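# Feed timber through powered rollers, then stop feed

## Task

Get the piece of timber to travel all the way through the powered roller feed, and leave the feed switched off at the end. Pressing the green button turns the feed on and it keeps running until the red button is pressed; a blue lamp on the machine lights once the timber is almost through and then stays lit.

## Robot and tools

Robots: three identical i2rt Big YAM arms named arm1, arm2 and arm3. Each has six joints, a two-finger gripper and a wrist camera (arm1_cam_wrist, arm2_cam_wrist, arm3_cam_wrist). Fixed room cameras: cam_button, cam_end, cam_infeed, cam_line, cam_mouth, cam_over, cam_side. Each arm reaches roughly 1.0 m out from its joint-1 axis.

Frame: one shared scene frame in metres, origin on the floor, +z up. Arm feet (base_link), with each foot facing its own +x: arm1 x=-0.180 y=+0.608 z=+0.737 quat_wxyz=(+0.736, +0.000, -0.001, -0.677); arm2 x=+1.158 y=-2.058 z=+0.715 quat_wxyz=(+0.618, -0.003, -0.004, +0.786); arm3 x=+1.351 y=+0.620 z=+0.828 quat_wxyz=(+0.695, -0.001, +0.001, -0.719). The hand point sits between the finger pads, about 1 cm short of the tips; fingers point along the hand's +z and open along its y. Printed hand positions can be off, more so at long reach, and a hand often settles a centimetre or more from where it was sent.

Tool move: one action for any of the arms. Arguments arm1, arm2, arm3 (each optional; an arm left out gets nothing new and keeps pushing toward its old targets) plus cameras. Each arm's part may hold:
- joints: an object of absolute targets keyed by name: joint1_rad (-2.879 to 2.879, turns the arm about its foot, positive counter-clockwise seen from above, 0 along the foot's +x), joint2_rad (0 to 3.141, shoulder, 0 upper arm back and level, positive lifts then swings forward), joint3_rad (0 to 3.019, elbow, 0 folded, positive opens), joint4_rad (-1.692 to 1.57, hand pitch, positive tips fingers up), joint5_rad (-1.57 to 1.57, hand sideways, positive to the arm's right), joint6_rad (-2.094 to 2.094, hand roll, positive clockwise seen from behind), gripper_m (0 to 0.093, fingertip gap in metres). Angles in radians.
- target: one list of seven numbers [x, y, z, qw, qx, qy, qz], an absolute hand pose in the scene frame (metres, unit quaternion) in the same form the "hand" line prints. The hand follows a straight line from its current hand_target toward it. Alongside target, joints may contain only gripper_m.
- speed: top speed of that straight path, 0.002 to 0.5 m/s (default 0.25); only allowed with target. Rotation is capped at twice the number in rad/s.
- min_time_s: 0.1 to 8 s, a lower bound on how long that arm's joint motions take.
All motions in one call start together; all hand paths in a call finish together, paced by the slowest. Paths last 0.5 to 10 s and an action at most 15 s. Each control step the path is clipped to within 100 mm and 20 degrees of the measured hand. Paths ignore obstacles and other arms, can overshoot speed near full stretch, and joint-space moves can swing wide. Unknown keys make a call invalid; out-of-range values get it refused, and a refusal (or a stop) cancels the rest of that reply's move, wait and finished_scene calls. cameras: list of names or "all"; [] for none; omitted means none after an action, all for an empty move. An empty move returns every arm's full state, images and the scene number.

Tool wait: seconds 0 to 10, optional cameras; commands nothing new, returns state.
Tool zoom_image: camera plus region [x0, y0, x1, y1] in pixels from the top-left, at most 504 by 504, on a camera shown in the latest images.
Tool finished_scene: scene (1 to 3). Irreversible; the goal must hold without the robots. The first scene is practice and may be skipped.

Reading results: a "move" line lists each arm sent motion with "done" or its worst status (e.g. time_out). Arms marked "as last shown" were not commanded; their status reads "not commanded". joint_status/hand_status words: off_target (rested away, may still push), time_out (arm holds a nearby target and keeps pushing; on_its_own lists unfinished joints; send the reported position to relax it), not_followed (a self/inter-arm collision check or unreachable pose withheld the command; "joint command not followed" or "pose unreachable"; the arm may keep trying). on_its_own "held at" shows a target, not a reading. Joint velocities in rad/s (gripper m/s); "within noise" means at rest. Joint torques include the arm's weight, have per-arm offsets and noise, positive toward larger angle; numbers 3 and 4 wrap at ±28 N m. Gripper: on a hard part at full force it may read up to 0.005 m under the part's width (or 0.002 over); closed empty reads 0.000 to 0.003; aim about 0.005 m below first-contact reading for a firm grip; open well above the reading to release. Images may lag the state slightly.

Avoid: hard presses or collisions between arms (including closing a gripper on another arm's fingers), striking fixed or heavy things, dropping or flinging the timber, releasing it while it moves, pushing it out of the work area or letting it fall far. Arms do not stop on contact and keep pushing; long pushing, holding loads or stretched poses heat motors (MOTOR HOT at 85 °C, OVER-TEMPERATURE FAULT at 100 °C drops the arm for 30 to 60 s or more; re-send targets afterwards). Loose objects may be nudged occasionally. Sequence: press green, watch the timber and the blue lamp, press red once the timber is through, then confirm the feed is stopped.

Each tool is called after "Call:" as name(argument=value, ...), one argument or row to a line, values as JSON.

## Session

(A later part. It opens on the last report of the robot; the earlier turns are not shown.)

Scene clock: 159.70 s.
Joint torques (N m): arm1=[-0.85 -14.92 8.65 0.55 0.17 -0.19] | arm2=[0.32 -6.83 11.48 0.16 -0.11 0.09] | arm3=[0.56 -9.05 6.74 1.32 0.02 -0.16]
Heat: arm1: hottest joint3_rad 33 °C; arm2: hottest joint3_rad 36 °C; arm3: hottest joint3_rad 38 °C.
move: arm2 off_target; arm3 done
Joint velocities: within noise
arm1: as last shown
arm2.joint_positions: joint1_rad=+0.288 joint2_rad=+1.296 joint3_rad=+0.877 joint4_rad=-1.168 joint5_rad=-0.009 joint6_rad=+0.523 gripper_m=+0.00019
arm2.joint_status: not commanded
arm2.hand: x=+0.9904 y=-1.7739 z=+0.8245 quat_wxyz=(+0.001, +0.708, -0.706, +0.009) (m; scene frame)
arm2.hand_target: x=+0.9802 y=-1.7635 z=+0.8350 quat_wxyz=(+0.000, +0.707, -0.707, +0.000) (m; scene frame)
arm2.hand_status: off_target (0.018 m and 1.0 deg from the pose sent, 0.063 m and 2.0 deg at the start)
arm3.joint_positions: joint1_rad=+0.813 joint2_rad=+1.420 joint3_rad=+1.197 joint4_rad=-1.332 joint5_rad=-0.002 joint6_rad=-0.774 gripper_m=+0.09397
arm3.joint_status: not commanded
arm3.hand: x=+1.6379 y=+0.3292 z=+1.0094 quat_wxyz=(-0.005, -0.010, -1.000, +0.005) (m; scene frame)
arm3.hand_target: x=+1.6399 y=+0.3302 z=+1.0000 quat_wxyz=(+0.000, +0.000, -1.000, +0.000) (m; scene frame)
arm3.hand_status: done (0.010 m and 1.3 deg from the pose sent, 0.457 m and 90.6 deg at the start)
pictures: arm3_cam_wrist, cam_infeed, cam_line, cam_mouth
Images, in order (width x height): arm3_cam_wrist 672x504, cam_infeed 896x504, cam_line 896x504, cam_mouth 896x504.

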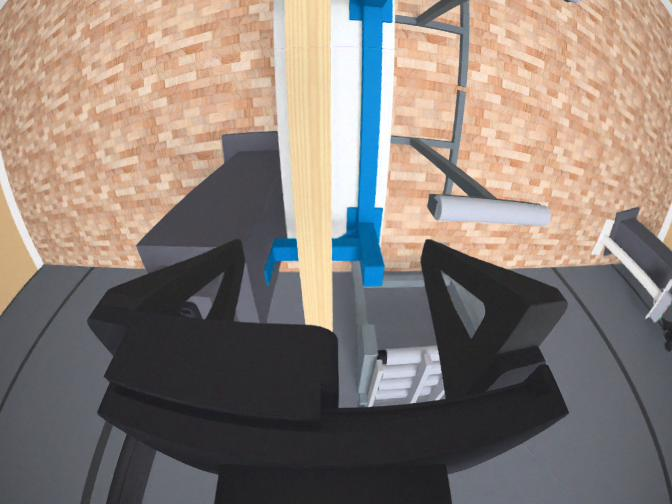

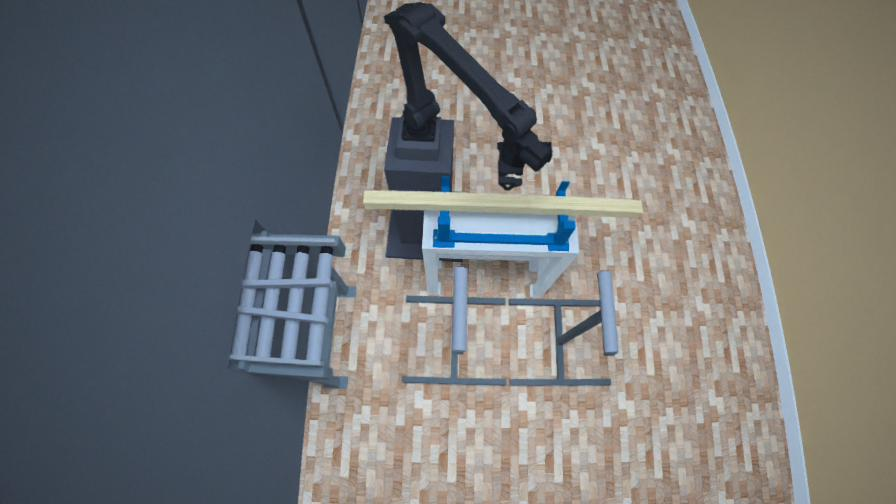

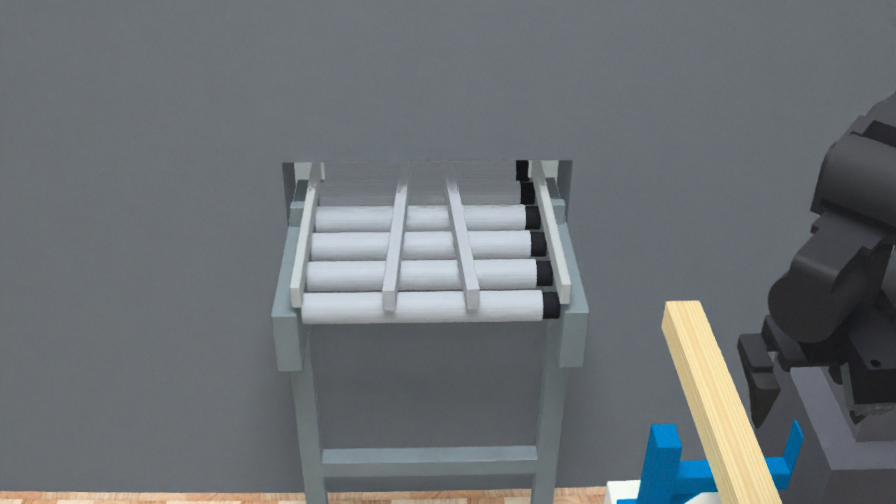

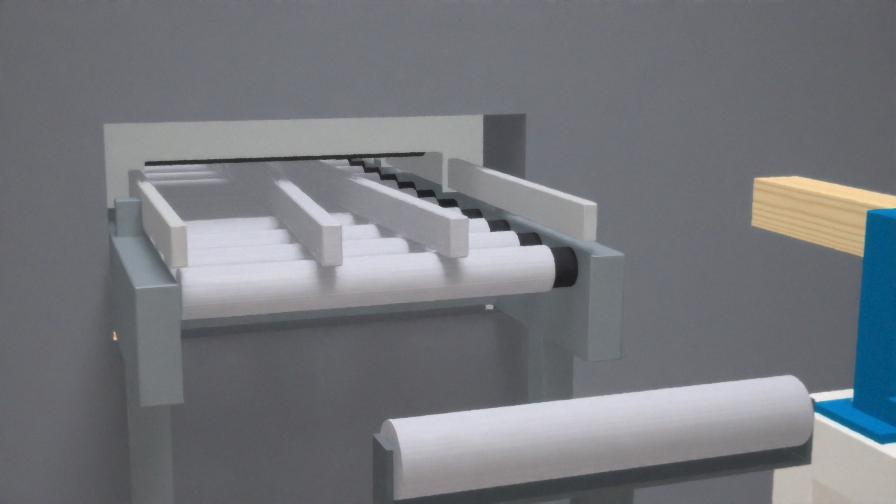

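Call:
move(
  arm3={"target": [1.95, 0.34, 1.0, 0, 0, 1, 0], "speed": 0.3},
  cameras=["arm3_cam_wrist", "cam_infeed"],
)

Scene clock: 170.30 s.
Joint torques (N m): arm1=[-0.85 -14.92 8.65 0.55 0.17 -0.19] | arm2=[0.32 -6.77 11.51 0.2 -0.1 0.08] | arm3=[-0.03 -16.56 11.45 0.42 0.03 0.09]
Heat: arm1: hottest joint3_rad 33 °C; arm2: hottest joint3_rad 38 °C; arm3: hottest joint3_rad 36 °C.
move: arm3 off_target
Joint velocities: within noise
arm1, arm2: as last shown
arm3.joint_positions: joint1_rad=+1.169 joint2_rad=+2.090 joint3_rad=+2.078 joint4_rad=-1.568 joint5_rad=-0.003 joint6_rad=-0.452 gripper_m=+0.09398
arm3.joint_status: not commanded
arm3.hand: x=+1.9387 y=+0.3460 z=+0.9988 quat_wxyz=(+0.005, +0.007, -1.000, -0.004) (m; scene frame)
arm3.hand_target: x=+1.9495 y=+0.3403 z=+1.0000 quat_wxyz=(-0.001, +0.000, -1.000, +0.000) (m; scene frame)
arm3.hand_status: off_target (0.013 m and 1.1 deg from the pose sent, 0.312 m and 1.4 deg at the start)
pictures: arm3_cam_wrist, cam_infeed
Images, in order (width x height): arm3_cam_wrist 672x504, cam_infeed 896x504.

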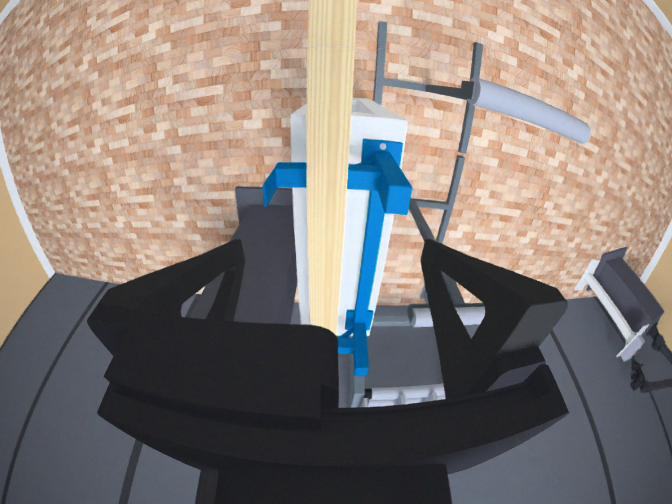

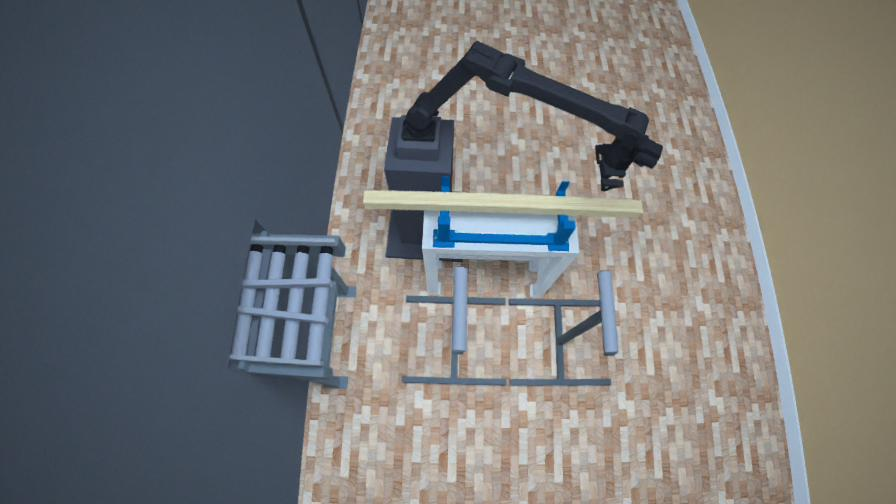

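Call:
move(
  arm3={"target": [1.665, 0.357, 0.90, 0, 0, 1, 0], "speed": 0.25},
  cameras=["arm3_cam_wrist", "cam_mouth", "cam_line"],
)

Call:
zoom_image(
  camera="arm3_cam_wrist",
  region=[210, 130, 460, 330],
)

Scene clock: 183.07 s.
Joint torques (N m): arm1=[-0.85 -14.92 8.64 0.57 0.17 -0.19] | arm2=[0.5 -6.83 11.55 0.13 -0.11 0.08] | arm3=[-1.2 -10.17 5.71 1.29 -0.07 -0.16]
Heat: arm1: hottest joint3_rad 32 °C; arm2: hottest joint3_rad 40 °C; arm3: hottest joint3_rad 35 °C.
move: arm3 done
Joint velocities: within noise
arm1, arm2: as last shown
arm3.joint_positions: joint1_rad=+0.915 joint2_rad=+1.550 joint3_rad=+1.031 joint4_rad=-1.059 joint5_rad=+0.000 joint6_rad=-0.683 gripper_m=+0.09398
arm3.joint_status: not commanded
arm3.hand: x=+1.6682 y=+0.3578 z=+0.8999 quat_wxyz=(+0.004, -0.004, -1.000, -0.002) (m; scene frame)
arm3.hand_target: x=+1.6650 y=+0.3571 z=+0.9000 quat_wxyz=(+0.000, +0.000, -1.000, +0.000) (m; scene frame)
arm3.hand_status: done (0.003 m and 0.7 deg from the pose sent, 0.291 m and 1.1 deg at the start)
pictures: arm3_cam_wrist, cam_line, cam_mouth
Images, in order (width x height): arm3_cam_wrist 672x504, cam_line 896x504, cam_mouth 896x504.

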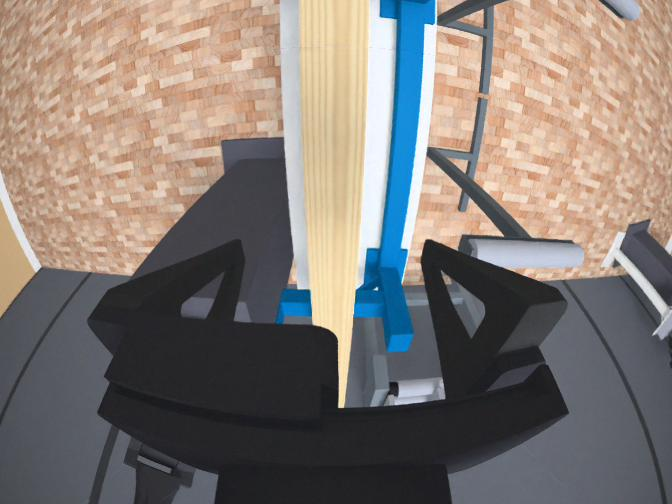

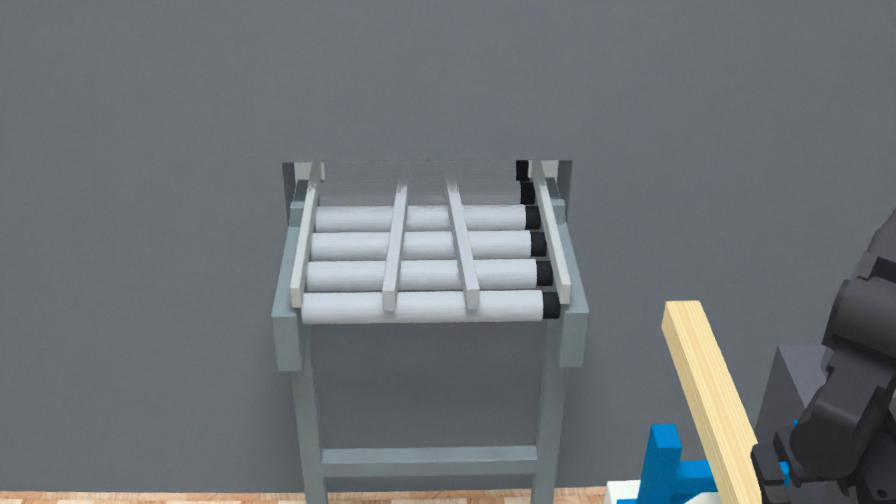

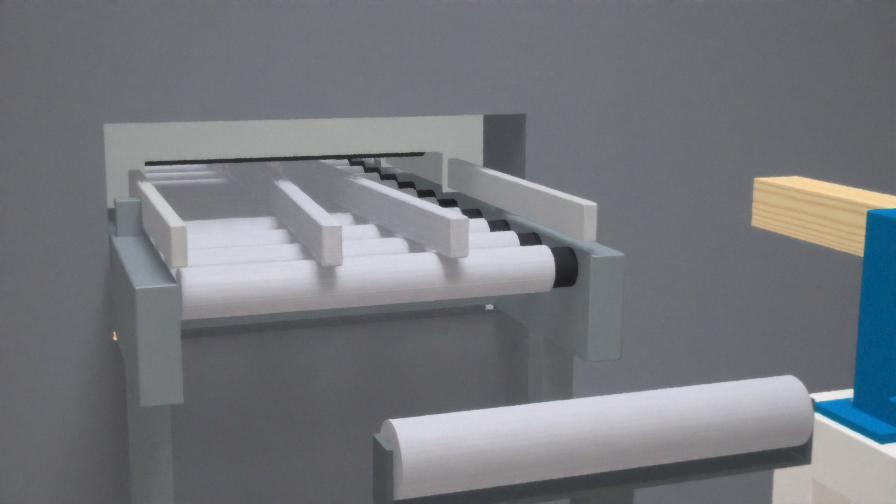

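Scaled by 2.016 from the camera's 672x504 image, which has a finer 960x720 frame.

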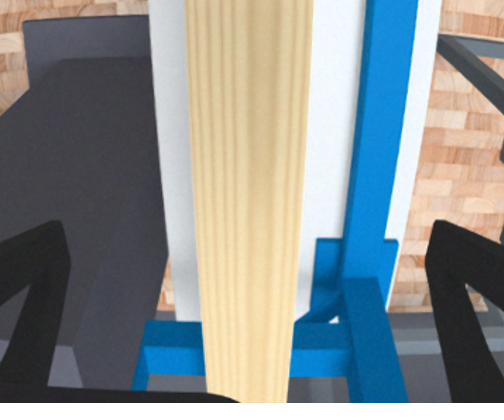

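Call:
move(
  arm3={"target": [1.665, 0.357, 0.80, 0, 0, 1, 0], "speed": 0.15},
  cameras=["arm3_cam_wrist", "cam_infeed"],
)

Call:
zoom_image(
  camera="arm3_cam_wrist",
  region=[210, 130, 460, 330],
)

Call:
zoom_image(
  camera="cam_infeed",
  region=[350, 80, 650, 280],
)

Scene clock: 187.20 s.
Joint torques (N m): arm1=[-0.85 -14.97 8.65 0.57 0.18 -0.19] | arm2=[0.5 -7.06 11.56 0.16 -0.09 0.1] | arm3=[-0.73 -10.11 5.34 1.31 -0.05 -0.13]
Heat: arm1: hottest joint3_rad 32 °C; arm2: hottest joint3_rad 40 °C; arm3: hottest joint3_rad 35 °C.
move: arm3 done
Joint velocities: within noise
arm1, arm2: as last shown
arm3.joint_positions: joint1_rad=+0.915 joint2_rad=+1.698 joint3_rad=+0.920 joint4_rad=-0.778 joint5_rad=+0.000 joint6_rad=-0.684 gripper_m=+0.09398
arm3.joint_status: not commanded
arm3.hand: x=+1.6690 y=+0.3569 z=+0.8084 quat_wxyz=(-0.004, -0.003, -1.000, +0.005) (m; scene frame)
arm3.hand_target: x=+1.6650 y=+0.3571 z=+0.8003 quat_wxyz=(+0.000, +0.000, -1.000, +0.000) (m; scene frame)
arm3.hand_status: done (0.009 m and 0.8 deg from the pose sent, 0.100 m and 0.7 deg at the start)
pictures: arm3_cam_wrist, cam_infeed
Images, in order (width x height): arm3_cam_wrist 672x504, cam_infeed 896x504.

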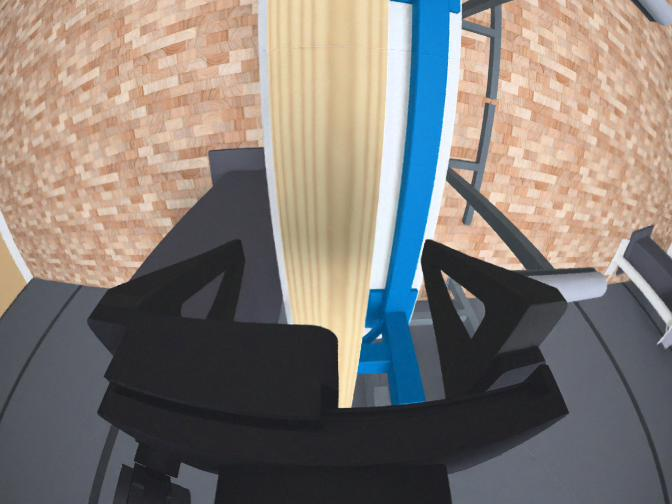

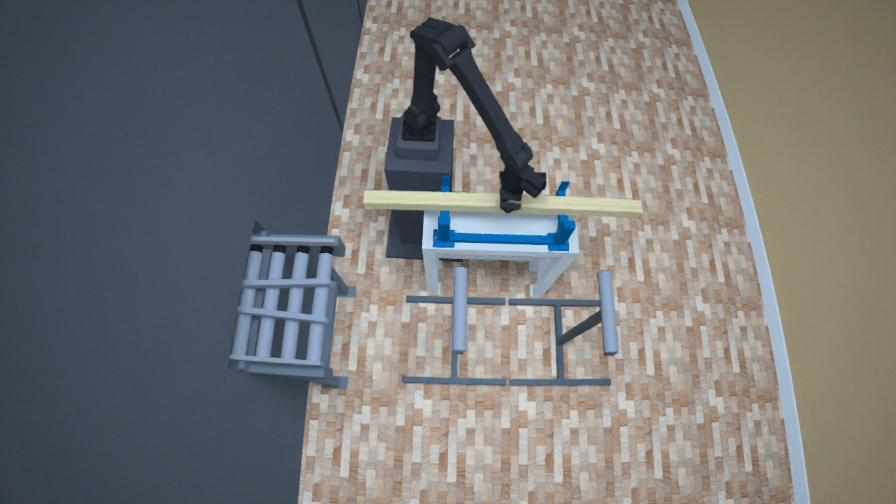

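Scaled by 2.016 from the camera's 672x504 image, which has a finer 960x720 frame.

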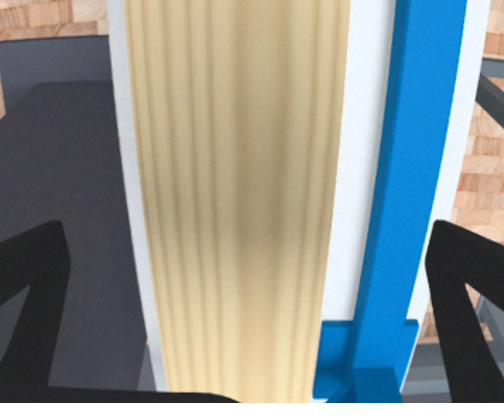

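Scaled by 1.680 from the camera's 896x504 image, which has a finer 1280x720 frame.

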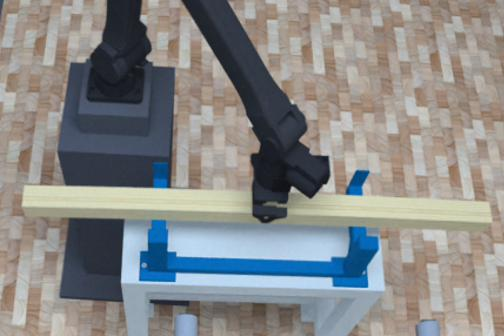

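Call:
move(
  arm3={"target": [1.661, 0.360, 0.745, 0, 0, 1, 0], "speed": 0.1},
  cameras=["arm3_cam_wrist", "cam_infeed", "cam_mouth"],
)

Call:
zoom_image(
  camera="arm3_cam_wrist",
  region=[210, 130, 460, 330],
)

Call:
zoom_image(
  camera="cam_infeed",
  region=[350, 80, 650, 280],
)

Scene clock: 191.17 s.
Joint torques (N m): arm1=[-0.85 -14.92 8.65 0.55 0.17 -0.19] | arm2=[0.44 -6.89 11.52 0.21 -0.11 0.1] | arm3=[-0.56 -11.11 4.18 1.28 -0.09 -0.18]
Heat: arm1: hottest joint3_rad 32 °C; arm2: hottest joint3_rad 40 °C; arm3: hottest joint3_rad 34 °C.
move: arm3 off_target
Joint velocities: within noise
arm1, arm2: as last shown
arm3.joint_positions: joint1_rad=+0.915 joint2_rad=+1.813 joint3_rad=+0.880 joint4_rad=-0.621 joint5_rad=+0.000 joint6_rad=-0.684 gripper_m=+0.09398
arm3.joint_status: not commanded
arm3.hand: x=+1.6666 y=+0.3588 z=+0.7539 quat_wxyz=(-0.005, -0.003, -1.000, +0.005) (m; scene frame)
arm3.hand_target: x=+1.6610 y=+0.3602 z=+0.7452 quat_wxyz=(+0.000, +0.000, -1.000, +0.000) (m; scene frame)
arm3.hand_status: off_target (0.011 m and 1.0 deg from the pose sent, 0.064 m and 0.8 deg at the start)
pictures: arm3_cam_wrist, cam_infeed, cam_mouth
Images, in order (width x height): arm3_cam_wrist 672x504, cam_infeed 896x504, cam_mouth 896x504.

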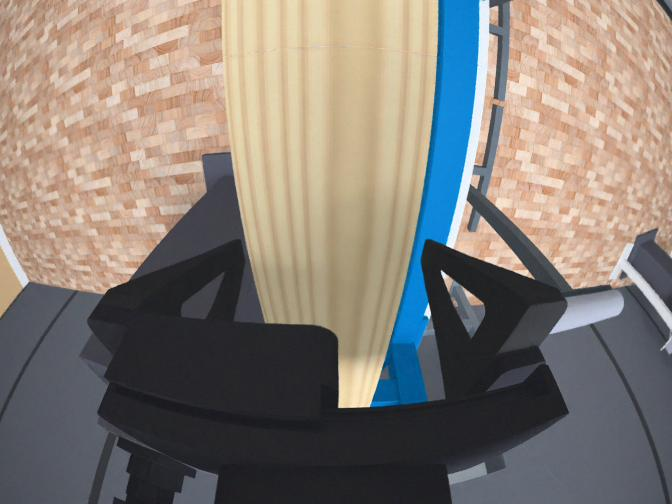

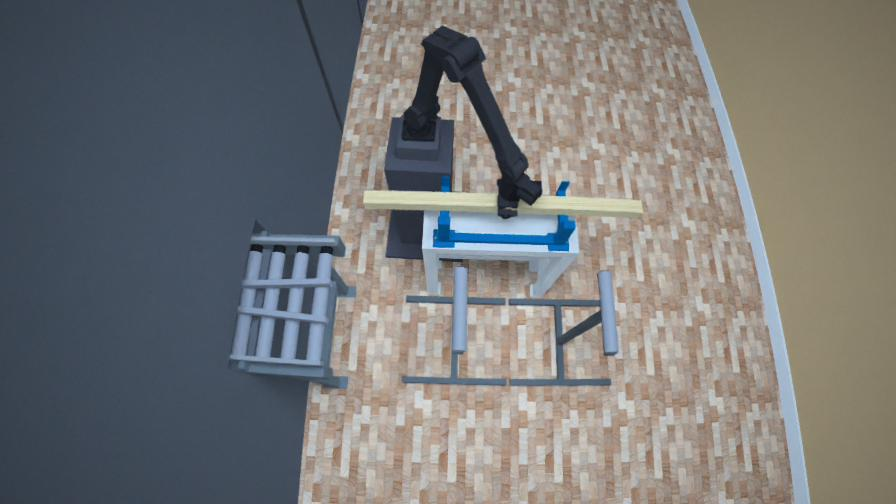

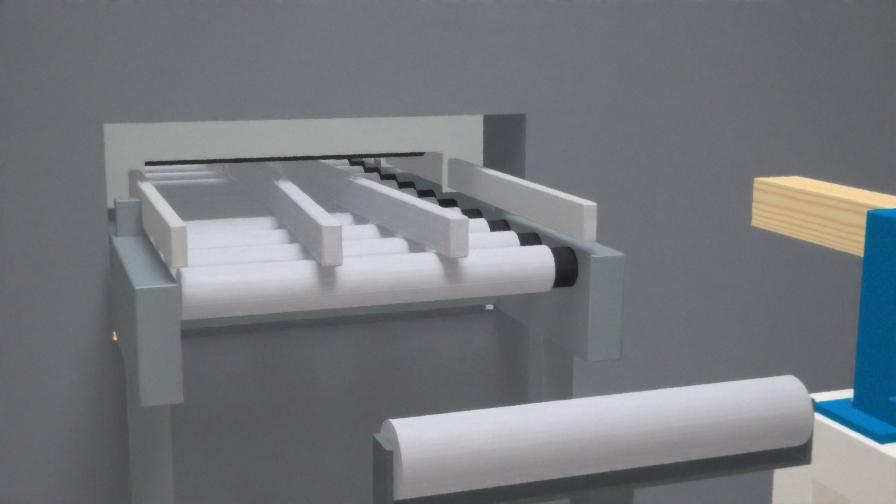

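Scaled by 2.016 from the camera's 672x504 image, which has a finer 960x720 frame.

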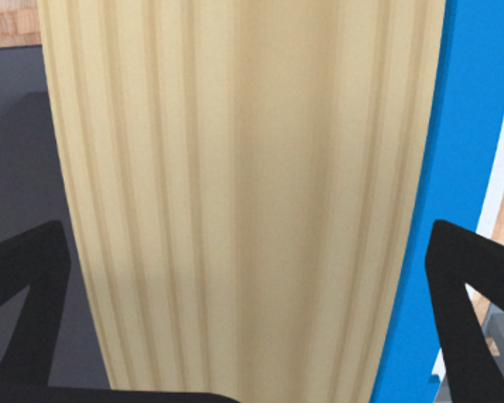

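Scaled by 1.680 from the camera's 896x504 image, which has a finer 1280x720 frame.

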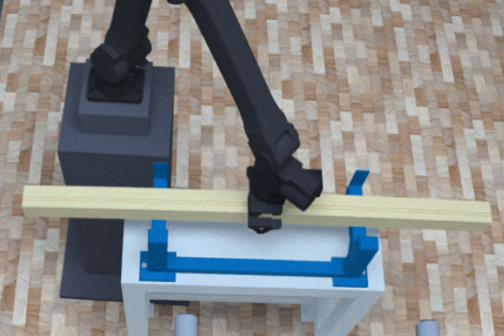

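Call:
move(
  arm3={"target": [1.661, 0.362, 0.755, 0, 0, 1, 0], "speed": 0.1},
)

Call:
move(
  arm3={"joints": {"gripper_m": 0.038}},
  cameras=["arm3_cam_wrist", "cam_infeed"],
)

Scene clock: 197.17 s.
Joint torques (N m): arm1=[-0.85 -14.97 8.64 0.58 0.18 -0.19] | arm2=[0.38 -6.83 11.55 0.14 -0.1 0.1] | arm3=[-0.44 -11.81 4.14 0.62 -0.15 -0.11]
Heat: arm1: hottest joint3_rad 32 °C; arm2: hottest joint3_rad 41 °C; arm3: hottest joint2_rad 34 °C.
move: arm3 done
Joint velocities: within noise
arm1.joint_positions: joint1_rad=+0.093 joint2_rad=+1.515 joint3_rad=+1.743 joint4_rad=-1.674 joint5_rad=-0.003 joint6_rad=+0.190 gripper_m=+0.00051
arm1.joint_status: not commanded
arm1.hand: x=-0.0973 y=+0.1441 z=+1.0913 quat_wxyz=(-0.054, -0.710, -0.701, +0.034) (m; scene frame)
arm1.hand_target: x=-0.1000 y=+0.1500 z=+1.0991 quat_wxyz=(-0.057, -0.706, -0.705, +0.039) (m; scene frame)
arm1.hand_status: not commanded
arm2: as last shown
arm3.joint_positions: joint1_rad=+0.915 joint2_rad=+1.813 joint3_rad=+0.880 joint4_rad=-0.627 joint5_rad=+0.000 joint6_rad=-0.684 gripper_m=+0.09398
arm3.joint_status: not commanded
arm3.hand: x=+1.6654 y=+0.3599 z=+0.7538 quat_wxyz=(-0.003, -0.003, -1.000, +0.003) (m; scene frame)
arm3.hand_target: x=+1.6611 y=+0.3621 z=+0.7549 quat_wxyz=(+0.000, +0.000, -1.000, +0.000) (m; scene frame)
arm3.hand_status: done (0.005 m and 0.6 deg from the pose sent, 0.007 m and 1.0 deg at the start)
pictures: none

Scene clock: 197.80 s.
Joint torques (N m): arm1=[-0.85 -14.97 8.65 0.57 0.17 -0.19] | arm2=[0.44 -6.77 11.54 0.13 -0.11 0.1] | arm3=[-0.38 -12.92 4.1 0.55 -0.08 -0.15]
Heat: arm1: hottest joint3_rad 32 °C; arm2: hottest joint3_rad 41 °C; arm3: hottest joint2_rad 34 °C.
move: arm3 off_target
Joint velocities: within noise
arm1, arm2: as last shown
arm3.joint_positions: joint1_rad=+0.915 joint2_rad=+1.812 joint3_rad=+0.880 joint4_rad=-0.627 joint5_rad=+0.000 joint6_rad=-0.684 gripper_m=+0.04877
arm3.joint_status: gripper_m off_target (ended at +0.04881, target +0.03800)
arm3.hand: x=+1.6654 y=+0.3599 z=+0.7540 quat_wxyz=(-0.003, -0.003, -1.000, +0.003) (m; scene frame)
arm3.hand_target: x=+1.6611 y=+0.3620 z=+0.7550 quat_wxyz=(+0.000, +0.000, -1.000, +0.000) (m; scene frame)
arm3.hand_status: not commanded
pictures: arm3_cam_wrist, cam_infeed
Images, in order (width x height): arm3_cam_wrist 672x504, cam_infeed 896x504.

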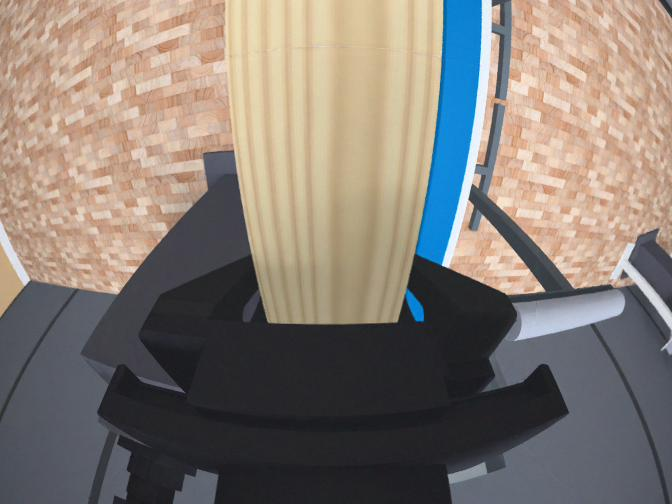

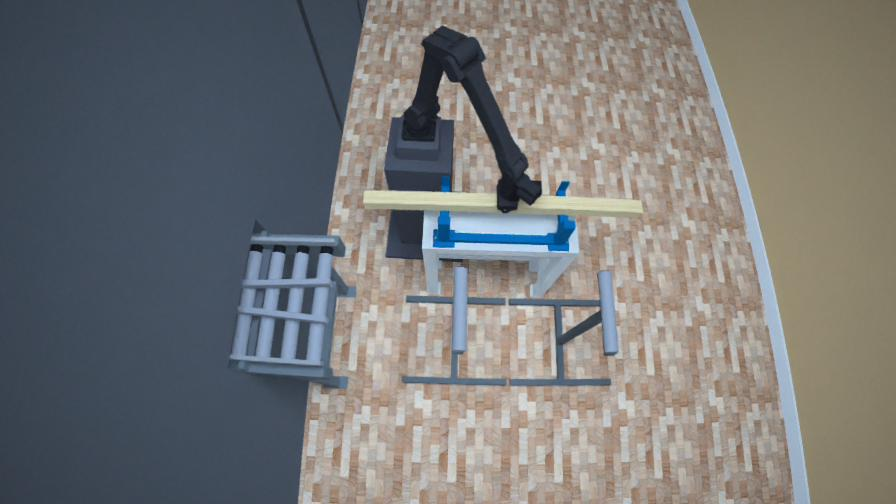

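Call:
move(
  arm3={"target": [1.662, 0.360, 0.80, 0, 0, 1, 0], "speed": 0.08},
  cameras=["arm3_cam_wrist", "cam_infeed", "cam_mouth"],
)

Scene clock: 200.43 s.
Joint torques (N m): arm1=[-0.85 -14.92 8.66 0.57 0.18 -0.19] | arm2=[0.5 -7 11.52 0.18 -0.11 0.1] | arm3=[-1.26 -15.79 6.38 0.46 -0.09 -0.15]
Heat: arm1: hottest joint3_rad 32 °C; arm2: hottest joint3_rad 41 °C; arm3: hottest joint2_rad 34 °C.
move: arm3 off_target
Joint velocities: within noise
arm1, arm2: as last shown
arm3.joint_positions: joint1_rad=+0.915 joint2_rad=+1.764 joint3_rad=+0.880 joint4_rad=-0.750 joint5_rad=-0.001 joint6_rad=-0.684 gripper_m=+0.04877
arm3.joint_status: not commanded
arm3.hand: x=+1.6492 y=+0.3734 z=+0.7729 quat_wxyz=(+0.026, -0.003, -0.999, -0.021) (m; scene frame)
arm3.hand_target: x=+1.6616 y=+0.3604 z=+0.7993 quat_wxyz=(+0.000, +0.000, -1.000, +0.000) (m; scene frame)
arm3.hand_status: off_target (0.033 m and 3.8 deg from the pose sent, 0.046 m and 0.6 deg at the start)
pictures: arm3_cam_wrist, cam_infeed, cam_mouth
Images, in order (width x height): arm3_cam_wrist 672x504, cam_infeed 896x504, cam_mouth 896x504.

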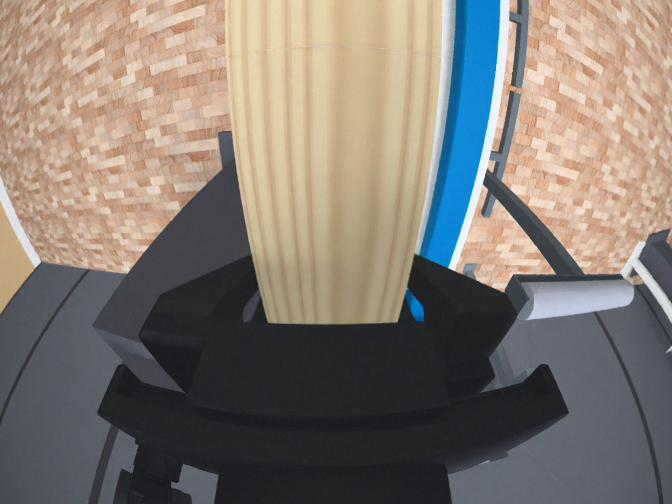

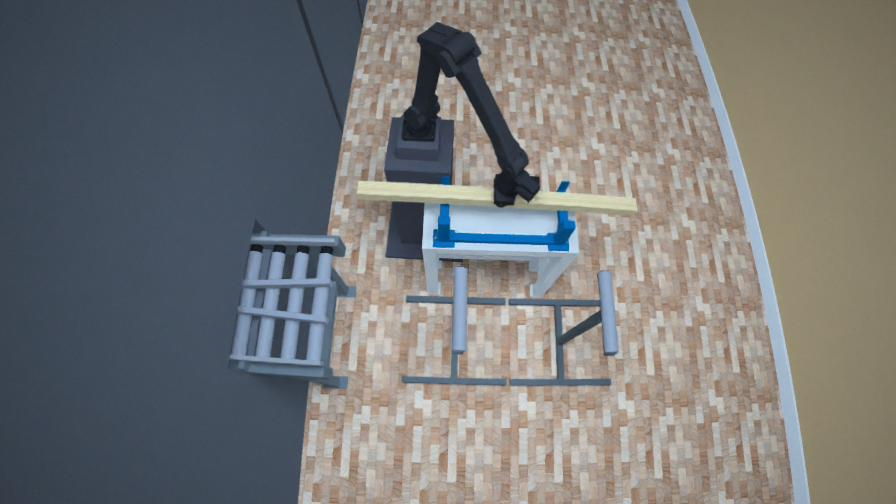

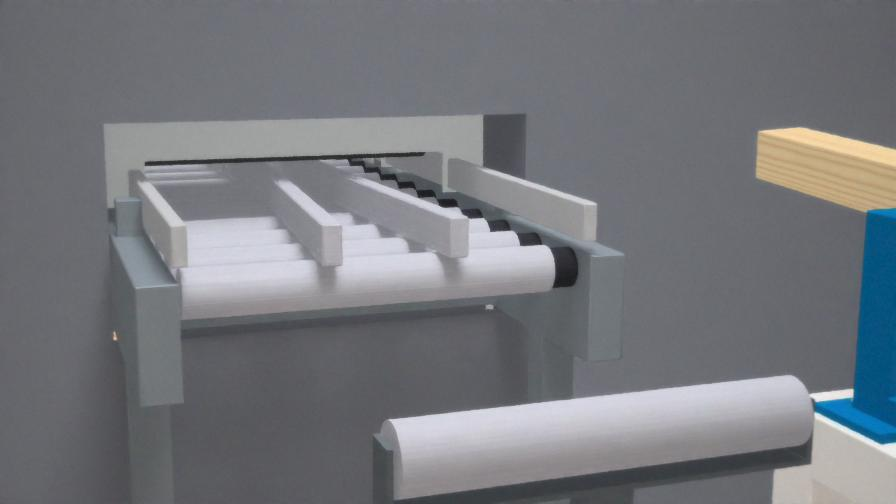

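Call:
move(
  arm3={"target": [1.668, 0.352, 0.90, 0, 0, 1, 0], "speed": 0.1},
  cameras=["arm3_cam_wrist", "cam_infeed", "cam_mouth", "cam_line"],
)

Scene clock: 204.40 s.
Joint torques (N m): arm1=[-0.91 -14.97 8.65 0.57 0.17 -0.19] | arm2=[0.44 -6.89 11.54 0.16 -0.11 0.1] | arm3=[-0.15 -14.21 11.74 0.09 -0.07 -0.22]
Heat: arm1: hottest joint3_rad 32 °C; arm2: hottest joint3_rad 41 °C; arm3: hottest joint2_rad 34 °C.
move: arm3 off_target
Joint velocities: within noise
arm1: as last shown
arm2.joint_positions: joint1_rad=+0.288 joint2_rad=+1.296 joint3_rad=+0.877 joint4_rad=-1.168 joint5_rad=-0.009 joint6_rad=+0.523 gripper_m=+0.00019
arm2.joint_status: not commanded
arm2.hand: x=+0.9904 y=-1.7739 z=+0.8245 quat_wxyz=(+0.001, +0.708, -0.706, +0.009) (m; scene frame)
arm2.hand_target: x=+0.9802 y=-1.7635 z=+0.8350 quat_wxyz=(+0.000, +0.707, -0.707, +0.000) (m; scene frame)
arm2.hand_status: not commanded
arm3.joint_positions: joint1_rad=+0.914 joint2_rad=+1.591 joint3_rad=+0.947 joint4_rad=-1.035 joint5_rad=+0.000 joint6_rad=-0.688 gripper_m=+0.04877
arm3.joint_status: not commanded
arm3.hand: x=+1.6403 y=+0.3803 z=+0.8586 quat_wxyz=(+0.043, -0.002, -0.998, -0.035) (m; scene frame)
arm3.hand_target: x=+1.6655 y=+0.3541 z=+0.9004 quat_wxyz=(+0.000, +0.000, -1.000, +0.001) (m; scene frame)
arm3.hand_status: off_target (0.057 m and 6.4 deg from the pose sent, 0.130 m and 3.8 deg at the start)
pictures: arm3_cam_wrist, cam_infeed, cam_line, cam_mouth
Images, in order (width x height): arm3_cam_wrist 672x504, cam_infeed 896x504, cam_line 896x504, cam_mouth 896x504.

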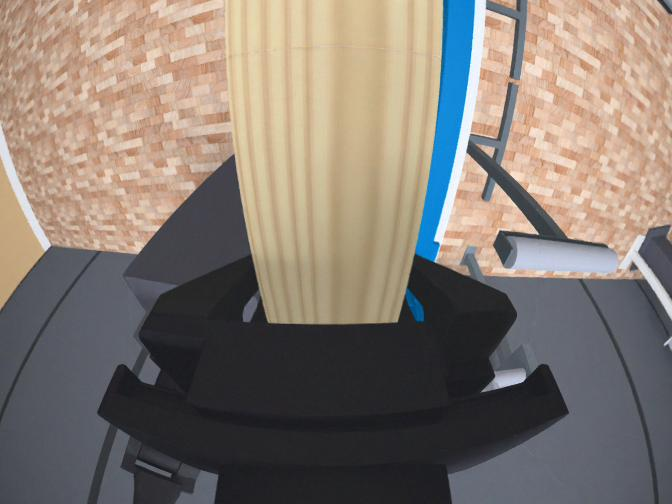

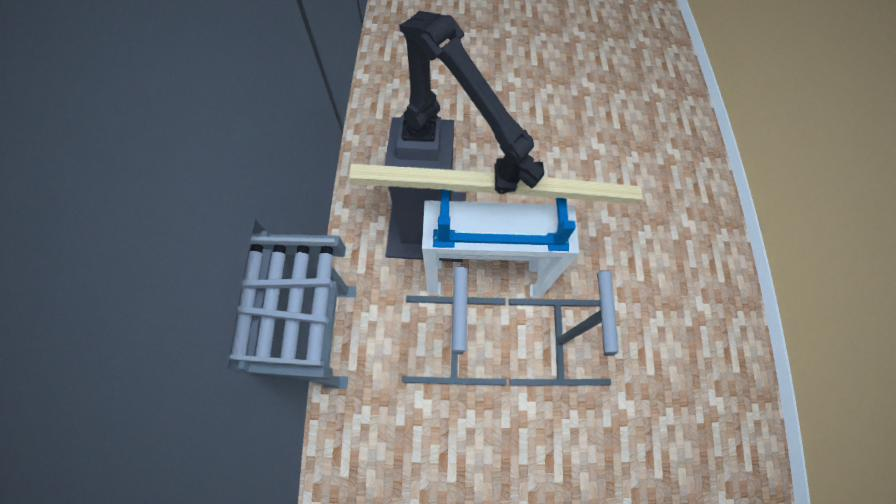

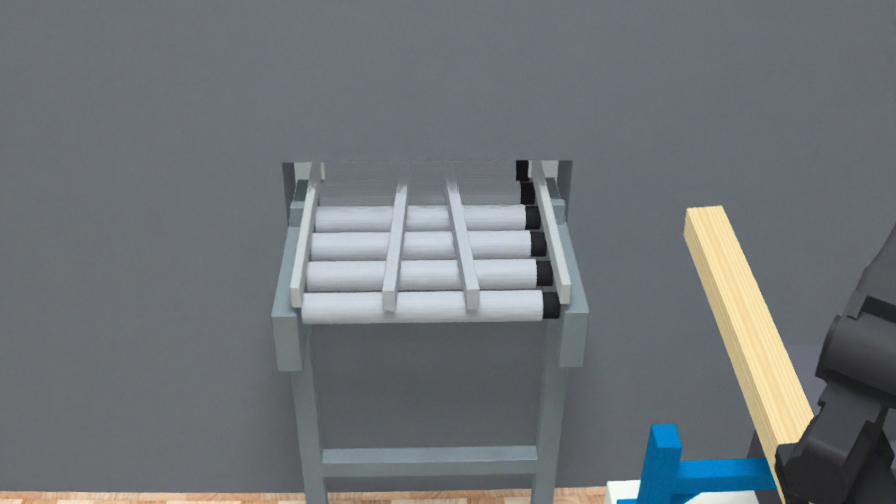

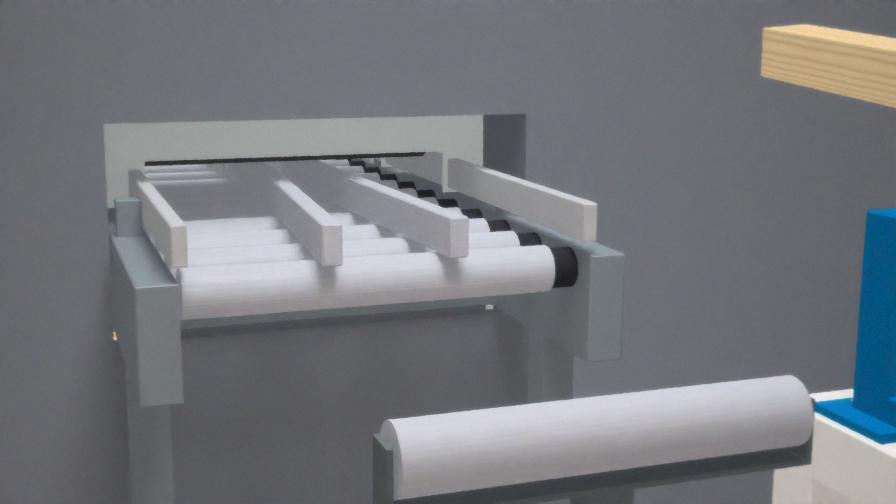

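Call:
move(
  arm3={"target": [1.682, 0.335, 0.98, 0.0426, 0, 0.9985, -0.0348], "speed": 0.1},
  cameras=["arm3_cam_wrist", "cam_infeed", "cam_mouth"],
)

Scene clock: 217.20 s.
Joint torques (N m): arm1=[-0.85 -14.92 8.65 0.57 0.17 -0.19] | arm2=[0.44 -6.77 11.51 0.16 -0.11 0.1] | arm3=[-1.26 -13.8 13.56 0.35 -0.14 -0.15]
Heat: arm1: hottest joint3_rad 32 °C; arm2: hottest joint3_rad 42 °C; arm3: hottest joint3_rad 36 °C.
move: arm3 off_target
Joint velocities: within noise
arm1, arm2: as last shown
arm3.joint_positions: joint1_rad=+0.905 joint2_rad=+1.491 joint3_rad=+1.039 joint4_rad=-1.142 joint5_rad=-0.001 joint6_rad=-0.698 gripper_m=+0.04877
arm3.joint_status: not commanded
arm3.hand: x=+1.6546 y=+0.3640 z=+0.9256 quat_wxyz=(+0.010, -0.001, -1.000, -0.008) (m; scene frame)
arm3.hand_target: x=+1.6783 y=+0.3382 z=+0.9803 quat_wxyz=(-0.042, +0.000, -0.998, +0.036) (m; scene frame)
arm3.hand_status: off_target (0.067 m and 7.8 deg from the pose sent, 0.136 m and 12.6 deg at the start)
pictures: arm3_cam_wrist, cam_infeed, cam_mouth
Images, in order (width x height): arm3_cam_wrist 672x504, cam_infeed 896x504, cam_mouth 896x504.

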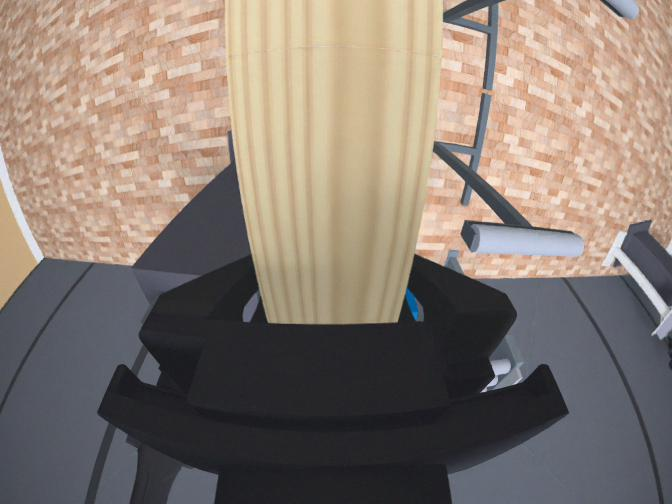

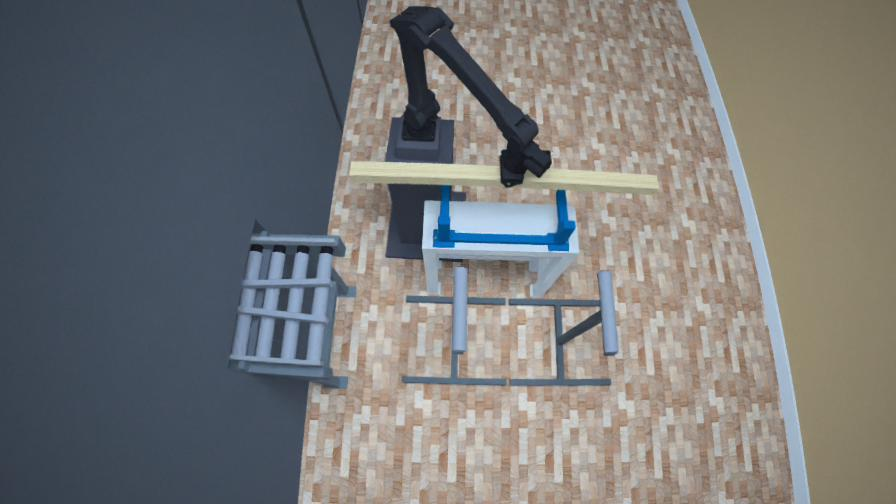

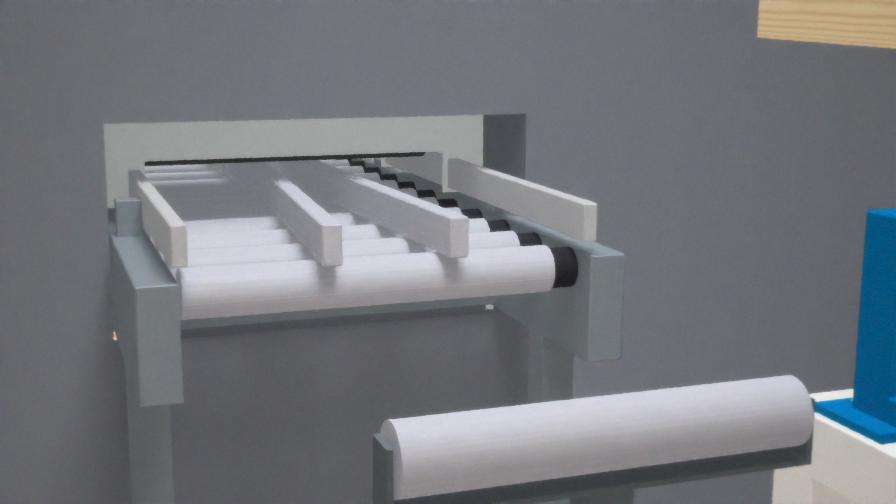

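Call:
move(
  arm3={"target": [1.61, 0.12, 0.99, 0.0318, 0, 0.9976, -0.0624], "speed": 0.12},
  cameras=["arm3_cam_wrist", "cam_infeed", "cam_mouth", "cam_line"],
)

Scene clock: 222.27 s.
Joint torques (N m): arm1=[-0.79 -14.92 8.65 0.57 0.18 -0.19] | arm2=[0.5 -6.89 11.55 0.16 -0.11 0.09] | arm3=[-0.26 -16.56 14.13 0.38 -0.09 -0.18]
Heat: arm1: hottest joint3_rad 32 °C; arm2: hottest joint3_rad 42 °C; arm3: hottest joint3_rad 36 °C.
move: arm3 off_target
Joint velocities: within noise
arm1, arm2: as last shown
arm3.joint_positions: joint1_rad=+0.517 joint2_rad=+1.765 joint3_rad=+1.409 joint4_rad=-1.199 joint5_rad=+0.002 joint6_rad=-1.079 gripper_m=+0.04877
arm3.joint_status: not commanded
arm3.hand: x=+1.5933 y=+0.1560 z=+0.9353 quat_wxyz=(-0.002, -0.005, -1.000, +0.008) (m; scene frame)
arm3.hand_target: x=+1.6074 y=+0.1249 z=+0.9911 quat_wxyz=(-0.032, +0.000, -0.998, +0.063) (m; scene frame)
arm3.hand_status: off_target (0.068 m and 7.2 deg from the pose sent, 0.256 m and 9.4 deg at the start)
pictures: arm3_cam_wrist, cam_infeed, cam_line, cam_mouth
Images, in order (width x height): arm3_cam_wrist 672x504, cam_infeed 896x504, cam_line 896x504, cam_mouth 896x504.

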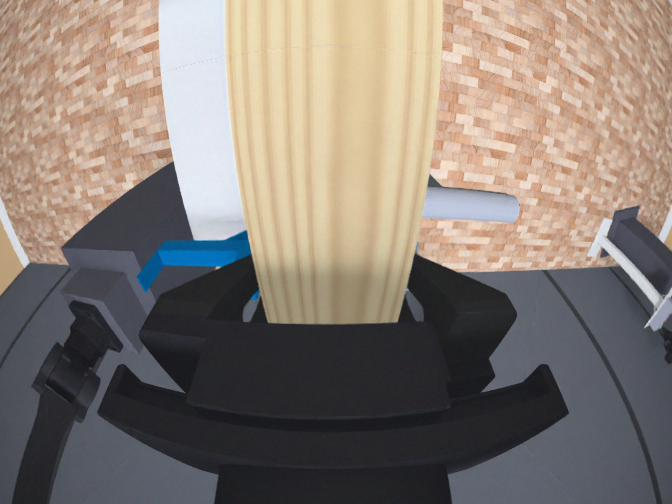

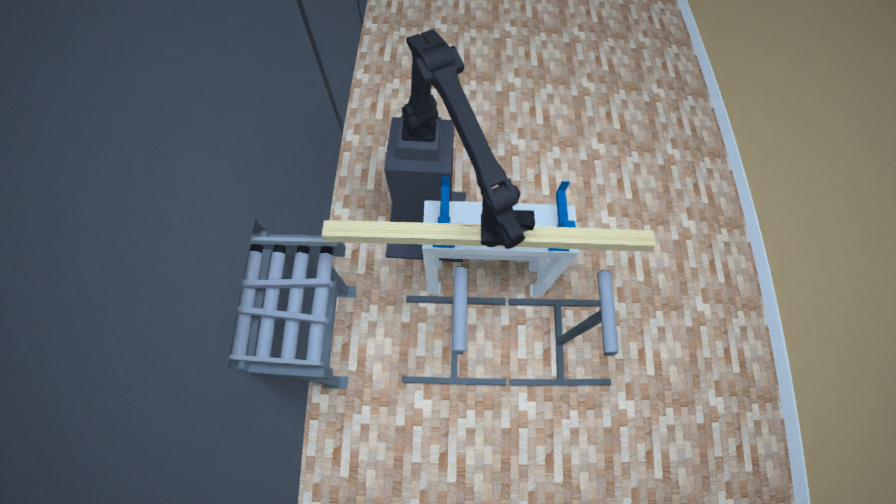

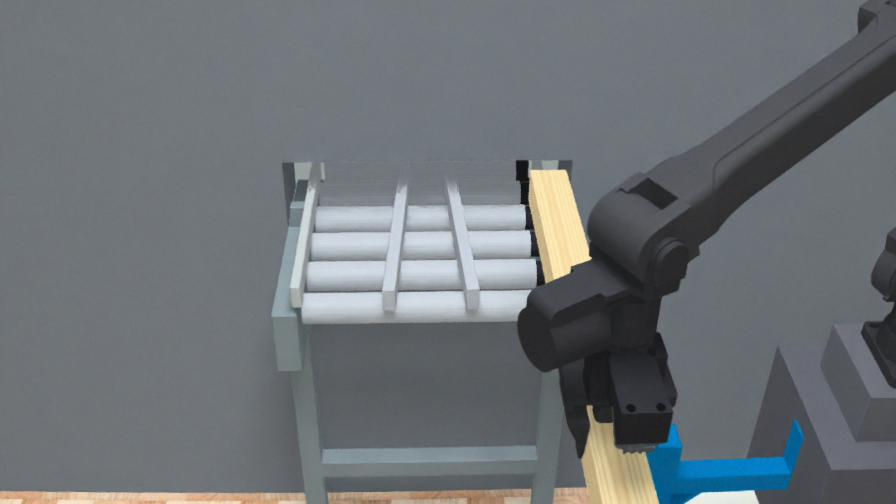

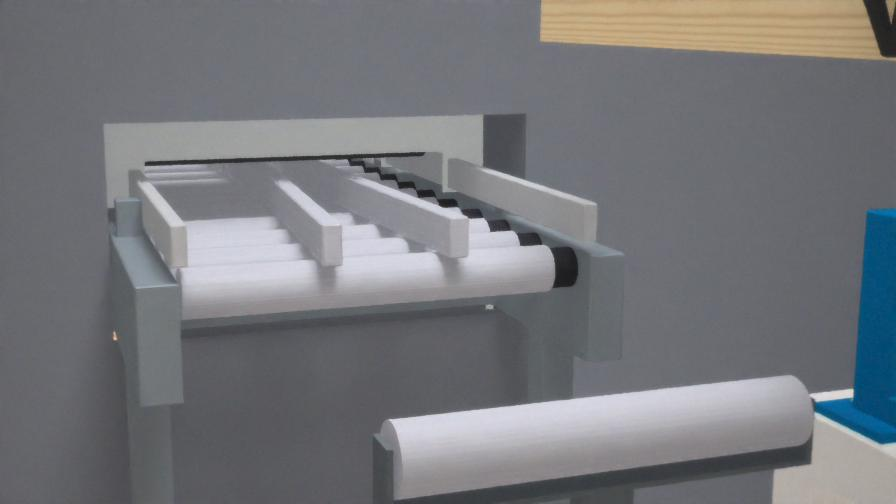

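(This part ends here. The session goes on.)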